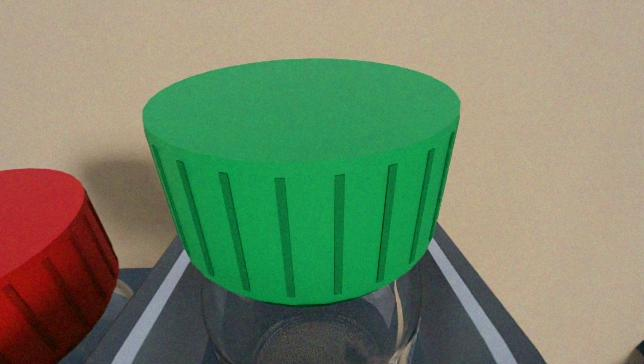

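Emit:
move(target={"side": "left", "x": 0.379, "y": 0.333, "z": 1.426, "quat_wxyz": [0.5213, 0.4777, -0.4777, -0.5213]}, min_time_s=0.5, cameras=[])

Emit:
move(target={"side": "left", "x": 0.379, "y": 0.333, "z": 1.421, "quat_wxyz": [0.5213, 0.4777, -0.4777, -0.5213]}, min_time_s=0.3, cameras=["head_camera"])

Scene clock: 88.70 s.
Joint torques (N m): left_arm=[-19.76 -0.64 12.37 6.09 -0.97 0.57 0.39] | right_arm=[-2.29 -11.35 -8.4 -2.04 0.73 -0.69 0]
External joint torques (N m): left_arm=[-1.76 -0.41 1.83 0.22 -0.22 0.25 0.37] | right_arm=[0.65 -0.98 1.06 0.01 -0.07 0.06 0]
Wrist force (N): left_arm=[3.0 -5.2 0.4] | right_arm=[2.5 3.7 0.2]
Wrist torque (N m): left_arm=[0.01 0.33 -0.08] | right_arm=[-0.16 0.00 -0.31]
Wrist force, peak (N): left_arm=[3.8 -5.4 0.6] | right_arm=[3.1 5.3 0.8]
move: done
base_odometry: x=+3.366 y=+0.478 heading=+0.183
lidar_m: 0.46 0.48 0.66 1.33 2.12 3.07 5.38 3.01 2.42 1.81 0.66 0.48
base_status: not commanded
joint_positions: torso_squat_rad=+0.350 torso_shift_rad=+0.000 torso_pitch_rad=+0.000 torso_yaw_rad=+0.000 left_shoulder_pitch_rad=+1.028 left_shoulder_roll_rad=+2.386 left_shoulder_yaw_rad=+1.093 left_elbow_rad=-1.623 left_forearm_roll_rad=+0.439 left_wrist_pitch_rad=+0.439 left_hand_roll_rad=+0.164 left_gripper_m=+0.055 right_shoulder_pitch_rad=+0.724 right_shoulder_roll_rad=-1.170 right_shoulder_yaw_rad=-0.665 right_elbow_rad=-2.474 right_forearm_roll_rad=-0.185 right_wrist_pitch_rad=+0.440 right_hand_roll_rad=+0.387 right_gripper_m=+0.100 head_pan_rad=+0.500 head_tilt_rad=+0.200
joint_status: all done
wheel_motors_off: 0
motor_effort: left_wheel=+0(1) right_wheel=+1(1)
chest: x=-0.2280 y=-0.0002 z=+1.2475 quat_wxyz=(+1.000, +0.000, +0.000, +0.000) (m; base frame)
left_hand: x=+0.3790 y=+0.3330 z=+1.4259 quat_wxyz=(+0.522, +0.477, -0.477, -0.522) (m; base frame)
left_hand_status: reached (checked arc, planned for 0.5 s): 0 mm and 0.1 deg off.
right_hand: x=+0.1501 y=-0.3995 z=+1.3002 quat_wxyz=(+0.500, -0.501, -0.501, +0.499) (m; base frame)
pictures: none
No camera images: "cameras" was empty.

Scene clock: 89.37 s.
Joint torques (N m): left_arm=[-19.4 -0.48 12.68 5.53 -1.11 0.59 0.46] | right_arm=[-2.39 -11.18 -8.27 -2.17 0.66 -0.7 0.07]
External joint torques (N m): left_arm=[-1.37 -0.01 2.09 -0.26 -0.34 0.22 0.45] | right_arm=[0.55 -0.81 1.19 -0.12 -0.14 0.04 0.08]
Wrist force (N): left_arm=[3.0 -5.0 0.7] | right_arm=[1.7 4.4 0.7]
Wrist torque (N m): left_arm=[-0.02 0.34 -0.09] | right_arm=[-0.21 -0.03 -0.29]
Wrist force, peak (N): left_arm=[3.1 -5.3 0.6] | right_arm=[3.6 4.8 0.8]
move: done
base_odometry: x=+3.366 y=+0.478 heading=+0.183
lidar_m: 0.46 0.48 0.66 1.33 2.11 3.07 5.38 3.00 2.43 1.81 0.66 0.48
base_status: not commanded
joint_positions: torso_squat_rad=+0.350 torso_shift_rad=+0.000 torso_pitch_rad=+0.000 torso_yaw_rad=+0.000 left_shoulder_pitch_rad=+1.048 left_shoulder_roll_rad=+2.384 left_shoulder_yaw_rad=+1.104 left_elbow_rad=-1.631 left_forearm_roll_rad=+0.411 left_wrist_pitch_rad=+0.446 left_hand_roll_rad=+0.185 left_gripper_m=+0.055 right_shoulder_pitch_rad=+0.724 right_shoulder_roll_rad=-1.170 right_shoulder_yaw_rad=-0.665 right_elbow_rad=-2.474 right_forearm_roll_rad=-0.185 right_wrist_pitch_rad=+0.440 right_hand_roll_rad=+0.387 right_gripper_m=+0.100 head_pan_rad=+0.500 head_tilt_rad=+0.200
joint_status: all done
wheel_motors_off: 0
motor_effort: left_wheel=-1(1) right_wheel=+0(1)
chest: x=-0.2280 y=-0.0002 z=+1.2475 quat_wxyz=(+1.000, +0.000, +0.000, +0.000) (m; base frame)
left_hand: x=+0.3790 y=+0.3330 z=+1.4210 quat_wxyz=(+0.522, +0.477, -0.477, -0.522) (m; base frame)
left_hand_status: reached (checked arc, planned for 0.3 s): 0 mm and 0.1 deg off.
right_hand: x=+0.1501 y=-0.3995 z=+1.3002 quat_wxyz=(+0.500, -0.501, -0.501, +0.499) (m; base frame)
pictures: head_camera
camera_calibration:
head_camera: T_world_to_cam=[[0.451617, -0.892, 0.0194671, 0.0693334], [-0.135806, -0.0902899, -0.986613, 1.45868], [0.881816, 0.442927, -0.161915, 0.359215], [0, 0, 0, 1]] pos_world=[-0.149977, 0.0344432, 1.49596]

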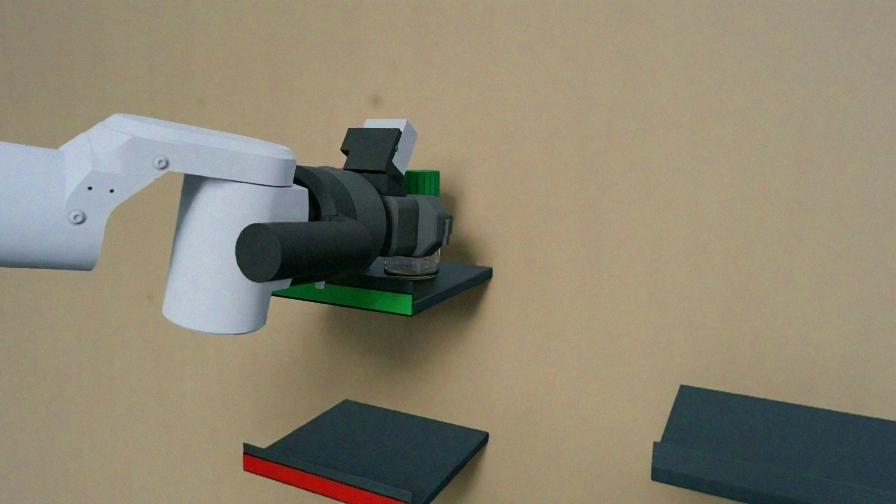

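Emit:
move(target={"side": "left", "x": 0.379, "y": 0.333, "z": 1.4165, "quat_wxyz": [0.5213, 0.4777, -0.4777, -0.5213]}, min_time_s=0.3, cameras=[])

Emit:
move(target={"side": "left", "x": 0.379, "y": 0.333, "z": 1.413, "quat_wxyz": [0.5213, 0.4777, -0.4777, -0.5213]}, min_time_s=0.3, cameras=[])

Scene clock: 90.47 s.
Joint torques (N m): left_arm=[-13.47 0.79 7.32 2.87 0.13 -0.09 0.61] | right_arm=[-2.37 -11.33 -8.29 -1.81 0.89 -0.82 0.08]
External joint torques (N m): left_arm=[4.57 1.44 -3.32 -2.86 0.91 -0.49 0.6] | right_arm=[0.57 -0.96 1.16 0.24 0.1 -0.07 0.09]
Wrist force (N): left_arm=[3.0 6.1 3.5] | right_arm=[3.2 3.8 0.8]
Wrist torque (N m): left_arm=[0.16 0.36 -0.25] | right_arm=[-0.18 0.13 -0.28]
Wrist force, peak (N): left_arm=[3.6 8.2 6.5] | right_arm=[1.8 5.7 0.0]
move: done
base_odometry: x=+3.366 y=+0.478 heading=+0.183
lidar_m: 0.46 0.47 0.66 1.32 2.11 3.07 5.38 3.00 2.42 1.81 0.66 0.48
base_status: not commanded
joint_positions: torso_squat_rad=+0.350 torso_shift_rad=+0.000 torso_pitch_rad=+0.000 torso_yaw_rad=+0.000 left_shoulder_pitch_rad=+1.063 left_shoulder_roll_rad=+2.381 left_shoulder_yaw_rad=+1.116 left_elbow_rad=-1.638 left_forearm_roll_rad=+0.386 left_wrist_pitch_rad=+0.453 left_hand_roll_rad=+0.203 left_gripper_m=+0.055 right_shoulder_pitch_rad=+0.724 right_shoulder_roll_rad=-1.170 right_shoulder_yaw_rad=-0.665 right_elbow_rad=-2.474 right_forearm_roll_rad=-0.185 right_wrist_pitch_rad=+0.440 right_hand_roll_rad=+0.387 right_gripper_m=+0.100 head_pan_rad=+0.500 head_tilt_rad=+0.200
joint_status: all done
wheel_motors_off: 0
motor_effort: left_wheel=+0(1) right_wheel=+1(1)
chest: x=-0.2282 y=-0.0003 z=+1.2475 quat_wxyz=(+1.000, +0.000, +0.000, +0.000) (m; base frame)
left_hand: x=+0.3787 y=+0.3327 z=+1.4185 quat_wxyz=(+0.521, +0.478, -0.478, -0.521) (m; base frame)
left_hand_status: reached (checked arc, planned for 0.3 s): 2 mm and 0.1 deg off.
right_hand: x=+0.1499 y=-0.3996 z=+1.3003 quat_wxyz=(+0.500, -0.501, -0.501, +0.499) (m; base frame)
pictures: none
No camera images: "cameras" was empty.

Scene clock: 91.10 s.
Joint torques (N m): left_arm=[-5.09 2.45 2.31 -1.07 1.5 -1.22 0.95] | right_arm=[-2.61 -11.54 -8.61 -2 0.79 -0.79 0.09]
External joint torques (N m): left_arm=[12.97 3.25 -8.36 -6.75 2.29 -1.65 0.94] | right_arm=[0.34 -1.16 0.85 0.05 0 -0.04 0.09]
Wrist force (N): left_arm=[0.9 18.6 0.9] | right_arm=[2.8 3.6 0.7]
Wrist torque (N m): left_arm=[0.20 0.37 -0.62] | right_arm=[-0.16 0.04 -0.30]
Wrist force, peak (N): left_arm=[1.2 19.7 5.0] | right_arm=[2.9 5.1 0.5]
move: done
base_odometry: x=+3.366 y=+0.478 heading=+0.183
lidar_m: 0.46 0.49 0.66 1.32 2.12 3.07 5.38 3.00 2.43 1.81 0.66 0.48
base_status: not commanded
joint_positions: torso_squat_rad=+0.350 torso_shift_rad=+0.000 torso_pitch_rad=-0.001 torso_yaw_rad=+0.000 left_shoulder_pitch_rad=+1.076 left_shoulder_roll_rad=+2.380 left_shoulder_yaw_rad=+1.125 left_elbow_rad=-1.641 left_forearm_roll_rad=+0.365 left_wrist_pitch_rad=+0.458 left_hand_roll_rad=+0.219 left_gripper_m=+0.055 right_shoulder_pitch_rad=+0.724 right_shoulder_roll_rad=-1.170 right_shoulder_yaw_rad=-0.665 right_elbow_rad=-2.474 right_forearm_roll_rad=-0.185 right_wrist_pitch_rad=+0.440 right_hand_roll_rad=+0.387 right_gripper_m=+0.100 head_pan_rad=+0.500 head_tilt_rad=+0.200
joint_status: all done
wheel_motors_off: 0
motor_effort: left_wheel=-1(1) right_wheel=+0(1)
chest: x=-0.2283 y=-0.0003 z=+1.2475 quat_wxyz=(+1.000, +0.000, +0.000, +0.000) (m; base frame)
left_hand: x=+0.3787 y=+0.3327 z=+1.4169 quat_wxyz=(+0.520, +0.479, -0.479, -0.520) (m; base frame)
left_hand_status: reached (checked arc, planned for 0.3 s): 4 mm and 0.4 deg off.
right_hand: x=+0.1498 y=-0.3996 z=+1.3003 quat_wxyz=(+0.500, -0.501, -0.501, +0.499) (m; base frame)
pictures: none
No camera images: "cameras" was empty.

Emit:
move(target={"side": "left", "x": 0.379, "y": 0.333, "z": 1.4185, "quat_wxyz": [0.5213, 0.4777, -0.4777, -0.5213]}, min_time_s=0.3, cameras=[])

Emit:
move(joints={"left_gripper_m": 0.088}, cameras=["left_wrist_camera"])

Emit:
move(target={"side": "left", "x": 0.29, "y": 0.333, "z": 1.422, "quat_wxyz": [0.5213, 0.4777, -0.4777, -0.5213]}, cameras=["left_wrist_camera"])

Emit:
move(target={"side": "left", "x": 0.22, "y": 0.42, "z": 1.42, "quat_wxyz": [0.5213, 0.4777, -0.4777, -0.5213]}, cameras=["left_wrist_camera", "head_camera"])

Scene clock: 92.33 s.
Joint torques (N m): left_arm=[-16.48 1.84 7.15 5.48 -0.31 0.24 0.26] | right_arm=[-2.38 -11.42 -8.36 -1.9 0.71 -0.79 -0.12]
External joint torques (N m): left_arm=[1.57 2.47 -3.48 -0.26 0.46 -0.15 0.25] | right_arm=[0.56 -1.05 1.1 0.16 -0.08 -0.04 -0.11]
Wrist force (N): left_arm=[3.3 1.2 3.2] | right_arm=[2.5 4.7 1.3]
Wrist torque (N m): left_arm=[-0.03 0.31 0.02] | right_arm=[-0.30 0.04 -0.32]
Wrist force, peak (N): left_arm=[1.4 18.8 1.7] | right_arm=[2.7 5.0 1.0]
move: done
base_odometry: x=+3.366 y=+0.478 heading=+0.183
lidar_m: 0.46 0.48 0.67 1.33 2.11 3.07 5.37 3.00 2.43 1.81 0.66 0.49
base_status: not commanded
joint_positions: torso_squat_rad=+0.350 torso_shift_rad=+0.000 torso_pitch_rad=+0.000 torso_yaw_rad=+0.000 left_shoulder_pitch_rad=+1.062 left_shoulder_roll_rad=+2.382 left_shoulder_yaw_rad=+1.115 left_elbow_rad=-1.634 left_forearm_roll_rad=+0.390 left_wrist_pitch_rad=+0.450 left_hand_roll_rad=+0.201 left_gripper_m=+0.055 right_shoulder_pitch_rad=+0.724 right_shoulder_roll_rad=-1.170 right_shoulder_yaw_rad=-0.665 right_elbow_rad=-2.474 right_forearm_roll_rad=-0.185 right_wrist_pitch_rad=+0.440 right_hand_roll_rad=+0.387 right_gripper_m=+0.100 head_pan_rad=+0.500 head_tilt_rad=+0.200
joint_status: all done
wheel_motors_off: 0
motor_effort: left_wheel=+0(1) right_wheel=-1(1)
chest: x=-0.2282 y=-0.0003 z=+1.2475 quat_wxyz=(+1.000, +0.000, +0.000, +0.000) (m; base frame)
left_hand: x=+0.3790 y=+0.3329 z=+1.4194 quat_wxyz=(+0.521, +0.478, -0.479, -0.521) (m; base frame)
left_hand_status: reached (checked arc, planned for 0.3 s): 1 mm and 0.2 deg off.
right_hand: x=+0.1499 y=-0.3996 z=+1.3003 quat_wxyz=(+0.500, -0.501, -0.501, +0.499) (m; base frame)
pictures: none
No camera images: "cameras" was empty.

Scene clock: 93.20 s.
Joint torques (N m): left_arm=[-17.74 1.03 8.3 5.65 -0.68 0.32 0.13] | right_arm=[-2.89 -11.36 -8.43 -2.22 0.84 -0.64 0.21]
External joint torques (N m): left_arm=[0.33 1.67 -2.33 -0.09 0.1 -0.07 0.12] | right_arm=[0.05 -0.98 1.03 -0.16 0.05 0.11 0.22]
Wrist force (N): left_arm=[2.9 -3.3 0.8] | right_arm=[2.5 4.1 -0.1]
Wrist torque (N m): left_arm=[-0.01 0.31 0.04] | right_arm=[-0.21 0.03 -0.27]
Wrist force, peak (N): left_arm=[3.7 -3.3 0.8] | right_arm=[3.8 4.9 0.0]
move: done
base_odometry: x=+3.366 y=+0.478 heading=+0.183
lidar_m: 0.46 0.48 0.67 1.33 2.11 3.07 5.38 3.00 2.42 1.81 0.66 0.49
base_status: not commanded
joint_positions: torso_squat_rad=+0.350 torso_shift_rad=+0.000 torso_pitch_rad=+0.000 torso_yaw_rad=+0.000 left_shoulder_pitch_rad=+1.062 left_shoulder_roll_rad=+2.383 left_shoulder_yaw_rad=+1.115 left_elbow_rad=-1.634 left_forearm_roll_rad=+0.390 left_wrist_pitch_rad=+0.450 left_hand_roll_rad=+0.201 left_gripper_m=+0.088 right_shoulder_pitch_rad=+0.724 right_shoulder_roll_rad=-1.170 right_shoulder_yaw_rad=-0.665 right_elbow_rad=-2.474 right_forearm_roll_rad=-0.185 right_wrist_pitch_rad=+0.440 right_hand_roll_rad=+0.387 right_gripper_m=+0.100 head_pan_rad=+0.500 head_tilt_rad=+0.200
joint_status: all done
wheel_motors_off: 0
motor_effort: left_wheel=-1(1) right_wheel=+0(1)
chest: x=-0.2281 y=-0.0003 z=+1.2475 quat_wxyz=(+1.000, +0.000, +0.000, +0.000) (m; base frame)
left_hand: x=+0.3792 y=+0.3330 z=+1.4189 quat_wxyz=(+0.521, +0.478, -0.478, -0.521) (m; base frame)
right_hand: x=+0.1500 y=-0.3996 z=+1.3003 quat_wxyz=(+0.500, -0.501, -0.501, +0.499) (m; base frame)
pictures: left_wrist_camera
camera_calibration:
left_wrist_camera: T_world_to_cam=[[-0.0365334, -0.999331, -0.00137884, 0.347523], [-0.540472, 0.020919, -0.841102, 1.41872], [0.840569, -0.0299831, -0.540875, 0.533023], [0, 0, 0, 1]] pos_world=[0.331435, 0.333594, 1.48207]

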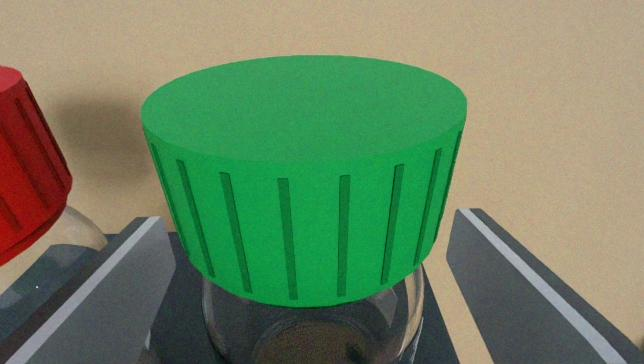

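Scene clock: 94.30 s.
Joint torques (N m): left_arm=[-13.38 4.45 10.29 4.47 -1.06 -0.25 0.3] | right_arm=[-2.5 -11.49 -8.82 -2 0.91 -0.85 0.04]
External joint torques (N m): left_arm=[-0.41 1.14 -0.62 -0.37 0.03 -0.3 0.29] | right_arm=[0.44 -1.12 0.64 0.05 0.11 -0.11 0.05]
Wrist force (N): left_arm=[2.6 -3.6 0.9] | right_arm=[2.2 4.7 0.4]
Wrist torque (N m): left_arm=[0.01 0.32 0.03] | right_arm=[-0.24 0.00 -0.29]
Wrist force, peak (N): left_arm=[4.3 -4.0 0.2] | right_arm=[3.8 4.7 0.9]
move: done
base_odometry: x=+3.366 y=+0.478 heading=+0.183
lidar_m: 0.45 0.48 0.66 1.33 2.11 3.06 5.37 3.01 2.43 1.81 0.66 0.48
base_status: not commanded
joint_positions: torso_squat_rad=+0.350 torso_shift_rad=+0.000 torso_pitch_rad=+0.000 torso_yaw_rad=+0.000 left_shoulder_pitch_rad=+0.924 left_shoulder_roll_rad=+2.078 left_shoulder_yaw_rad=+1.116 left_elbow_rad=-2.046 left_forearm_roll_rad=+0.481 left_wrist_pitch_rad=+0.623 left_hand_roll_rad=+0.028 left_gripper_m=+0.088 right_shoulder_pitch_rad=+0.724 right_shoulder_roll_rad=-1.170 right_shoulder_yaw_rad=-0.665 right_elbow_rad=-2.474 right_forearm_roll_rad=-0.185 right_wrist_pitch_rad=+0.440 right_hand_roll_rad=+0.387 right_gripper_m=+0.100 head_pan_rad=+0.500 head_tilt_rad=+0.200
joint_status: all done
wheel_motors_off: 0
motor_effort: left_wheel=-1(1) right_wheel=+0(1)
chest: x=-0.2280 y=-0.0002 z=+1.2475 quat_wxyz=(+1.000, +0.000, +0.000, +0.000) (m; base frame)
left_hand: x=+0.2905 y=+0.3330 z=+1.4218 quat_wxyz=(+0.521, +0.478, -0.479, -0.521) (m; base frame)
left_hand_status: reached (checked arc, planned for 0.7 s): 1 mm and 0.1 deg off.
right_hand: x=+0.1501 y=-0.3995 z=+1.3002 quat_wxyz=(+0.500, -0.501, -0.501, +0.499) (m; base frame)
pictures: left_wrist_camera
camera_calibration:
left_wrist_camera: T_world_to_cam=[[-0.0372218, -0.999306, -0.0015458, 0.344697], [-0.54021, 0.0214229, -0.841257, 1.37319], [0.840706, -0.0304781, -0.540633, 0.608782], [0, 0, 0, 1]] pos_world=[0.242837, 0.333595, 1.48487]

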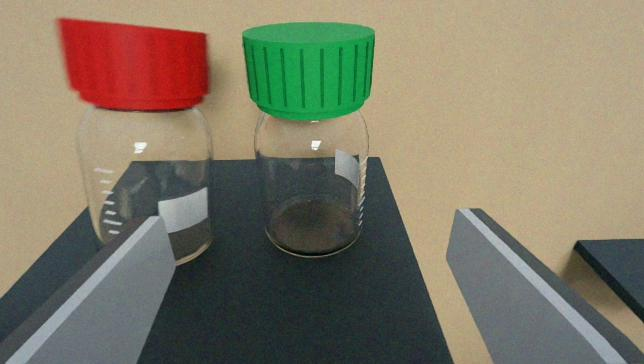

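Scene clock: 95.40 s.
Joint torques (N m): left_arm=[-7.64 8.07 12.02 2.64 -0.96 -0.98 0.59] | right_arm=[-2.68 -11.69 -8.34 -1.71 0.74 -0.81 -0.07]
External joint torques (N m): left_arm=[0.22 1.77 0.83 -0.6 -0.31 -0.02 0.57] | right_arm=[0.26 -1.32 1.12 0.35 -0.05 -0.06 -0.06]
Wrist force (N): left_arm=[2.6 -3.2 0.8] | right_arm=[2.6 4.2 0.6]
Wrist torque (N m): left_arm=[-0.04 0.31 0.03] | right_arm=[-0.26 0.02 -0.26]
Wrist force, peak (N): left_arm=[3.7 -4.0 0.8] | right_arm=[3.0 5.2 -0.1]
move: done
base_odometry: x=+3.366 y=+0.478 heading=+0.183
lidar_m: 0.46 0.48 0.67 1.32 2.12 3.06 5.38 3.01 2.43 1.81 0.67 0.48
base_status: not commanded
joint_positions: torso_squat_rad=+0.350 torso_shift_rad=+0.000 torso_pitch_rad=+0.000 torso_yaw_rad=+0.000 left_shoulder_pitch_rad=+0.977 left_shoulder_roll_rad=+1.675 left_shoulder_yaw_rad=+1.214 left_elbow_rad=-2.118 left_forearm_roll_rad=+0.811 left_wrist_pitch_rad=+0.450 left_hand_roll_rad=-0.491 left_gripper_m=+0.088 right_shoulder_pitch_rad=+0.724 right_shoulder_roll_rad=-1.170 right_shoulder_yaw_rad=-0.665 right_elbow_rad=-2.474 right_forearm_roll_rad=-0.185 right_wrist_pitch_rad=+0.440 right_hand_roll_rad=+0.387 right_gripper_m=+0.100 head_pan_rad=+0.500 head_tilt_rad=+0.200
joint_status: all done
wheel_motors_off: 0
motor_effort: left_wheel=+0(1) right_wheel=+0(2)
chest: x=-0.2280 y=-0.0002 z=+1.2475 quat_wxyz=(+1.000, +0.000, +0.000, +0.000) (m; base frame)
left_hand: x=+0.2200 y=+0.4197 z=+1.4202 quat_wxyz=(+0.520, +0.481, -0.480, -0.517) (m; base frame)
left_hand_status: reached (checked arc, planned for 0.7 s): 0 mm and 0.7 deg off.
right_hand: x=+0.1501 y=-0.3994 z=+1.3003 quat_wxyz=(+0.500, -0.501, -0.501, +0.499) (m; base frame)
pictures: head_camera, left_wrist_camera
camera_calibration:
head_camera: T_world_to_cam=[[0.4517, -0.891957, 0.0194966, 0.0693454], [-0.135691, -0.0902817, -0.986629, 1.45871], [0.881791, 0.443015, -0.16181, 0.359141], [0, 0, 0, 1]] pos_world=[-0.150078, 0.0344428, 1.49596]
left_wrist_camera: T_world_to_cam=[[-0.0322691, -0.999479, -0.000932714, 0.426901], [-0.533262, 0.0180062, -0.845758, 1.33819], [0.845334, -0.0267945, -0.533565, 0.657264], [0, 0, 0, 1]] pos_world=[0.171773, 0.420194, 1.48288]

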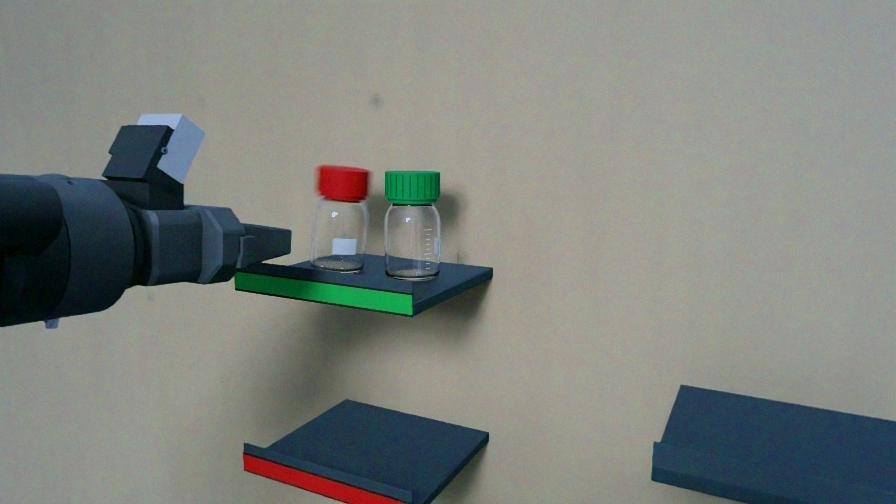

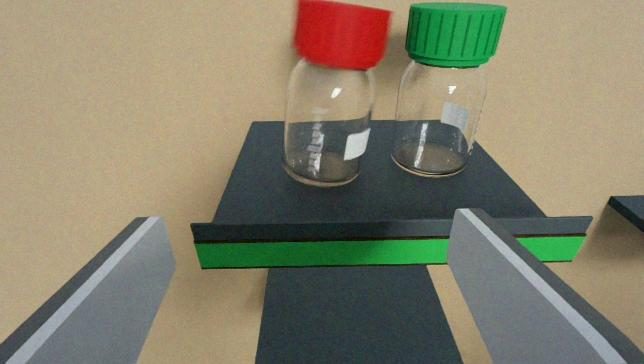

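Emit:
wait(seconds=0.5, cameras=["left_wrist_camera", "head_camera"])

Scene clock: 96.10 s.
Joint torques (N m): left_arm=[-7.71 8.01 11.96 2.36 -0.94 -1.07 0.6] | right_arm=[-2.63 -11.37 -8.68 -1.53 0.57 -0.67 0.11]
External joint torques (N m): left_arm=[0.14 1.7 0.77 -0.88 -0.29 -0.1 0.59] | right_arm=[0.31 -1 0.78 0.52 -0.23 0.08 0.12]
Wrist force (N): left_arm=[2.5 -3.2 1.0] | right_arm=[2.1 4.3 0.4]
Wrist torque (N m): left_arm=[-0.06 0.30 0.03] | right_arm=[-0.21 -0.02 -0.28]
Wrist force, peak (N): left_arm=[2.7 -3.4 1.2] | right_arm=[3.4 4.8 0.9]
base_odometry: x=+3.366 y=+0.478 heading=+0.183
lidar_m: 0.46 0.48 0.67 1.33 2.11 3.06 5.38 3.00 2.42 1.81 0.66 0.48
base_status: not commanded
joint_positions: torso_squat_rad=+0.350 torso_shift_rad=+0.000 torso_pitch_rad=+0.000 torso_yaw_rad=+0.000 left_shoulder_pitch_rad=+0.977 left_shoulder_roll_rad=+1.675 left_shoulder_yaw_rad=+1.214 left_elbow_rad=-2.118 left_forearm_roll_rad=+0.811 left_wrist_pitch_rad=+0.450 left_hand_roll_rad=-0.491 left_gripper_m=+0.088 right_shoulder_pitch_rad=+0.724 right_shoulder_roll_rad=-1.170 right_shoulder_yaw_rad=-0.665 right_elbow_rad=-2.474 right_forearm_roll_rad=-0.185 right_wrist_pitch_rad=+0.440 right_hand_roll_rad=+0.387 right_gripper_m=+0.100 head_pan_rad=+0.500 head_tilt_rad=+0.200
joint_status: all done
wheel_motors_off: 0
motor_effort: left_wheel=-1(1) right_wheel=+0(2)
chest: x=-0.2280 y=-0.0002 z=+1.2475 quat_wxyz=(+1.000, +0.000, +0.000, +0.000) (m; base frame)
left_hand: x=+0.2200 y=+0.4197 z=+1.4202 quat_wxyz=(+0.520, +0.481, -0.480, -0.517) (m; base frame)
left_hand_status: reached (checked arc, planned for 0.7 s): 0 mm and 0.7 deg off.
right_hand: x=+0.1501 y=-0.3994 z=+1.3003 quat_wxyz=(+0.500, -0.501, -0.501, +0.499) (m; base frame)
wait: 0.50 s; at rest by 0.07 s
pictures: head_camera, left_wrist_camera
camera_calibration:
head_camera: T_world_to_cam=[[0.4517, -0.891957, 0.0194966, 0.0693454], [-0.135691, -0.0902817, -0.986629, 1.45871], [0.881791, 0.443015, -0.16181, 0.359141], [0, 0, 0, 1]] pos_world=[-0.150078, 0.0344428, 1.49596]
left_wrist_camera: T_world_to_cam=[[-0.0322691, -0.999479, -0.000932714, 0.426901], [-0.533262, 0.0180062, -0.845758, 1.33819], [0.845334, -0.0267945, -0.533565, 0.657264], [0, 0, 0, 1]] pos_world=[0.171773, 0.420194, 1.48288]

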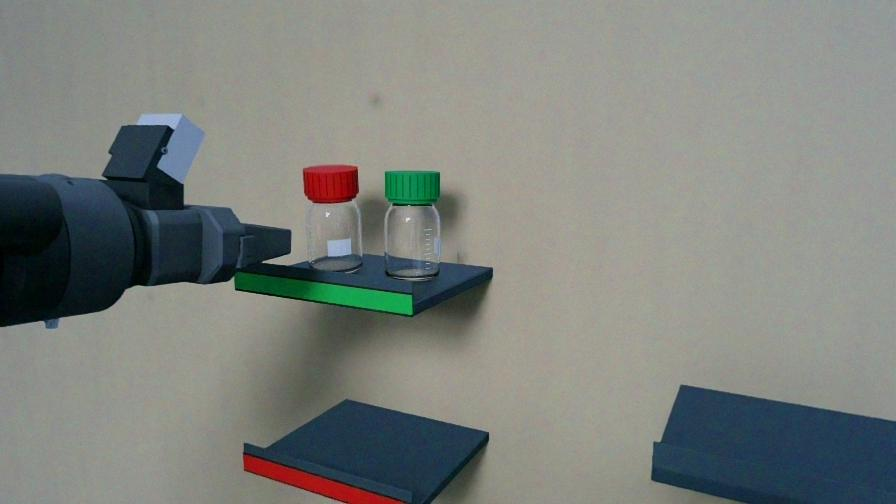

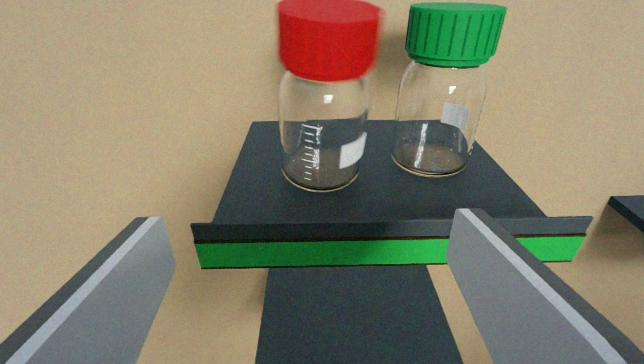

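Emit:
zoom_image(camera="head_camera", region=[220, 150, 500, 330])

Emit:
zoom_image(camera="left_wrist_camera", region=[180, 0, 620, 290])

Scaled by 1.800 from the camera's 896x504 image, which has a finer 1280x720 frame.

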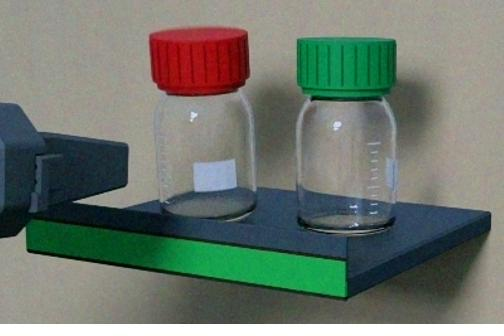

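Scaled by 1.145 from the camera's 644x364 image, which has a finer 1265x715 frame.

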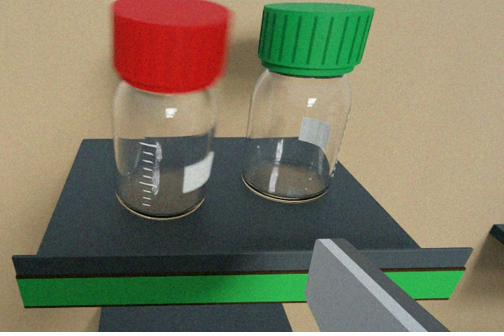

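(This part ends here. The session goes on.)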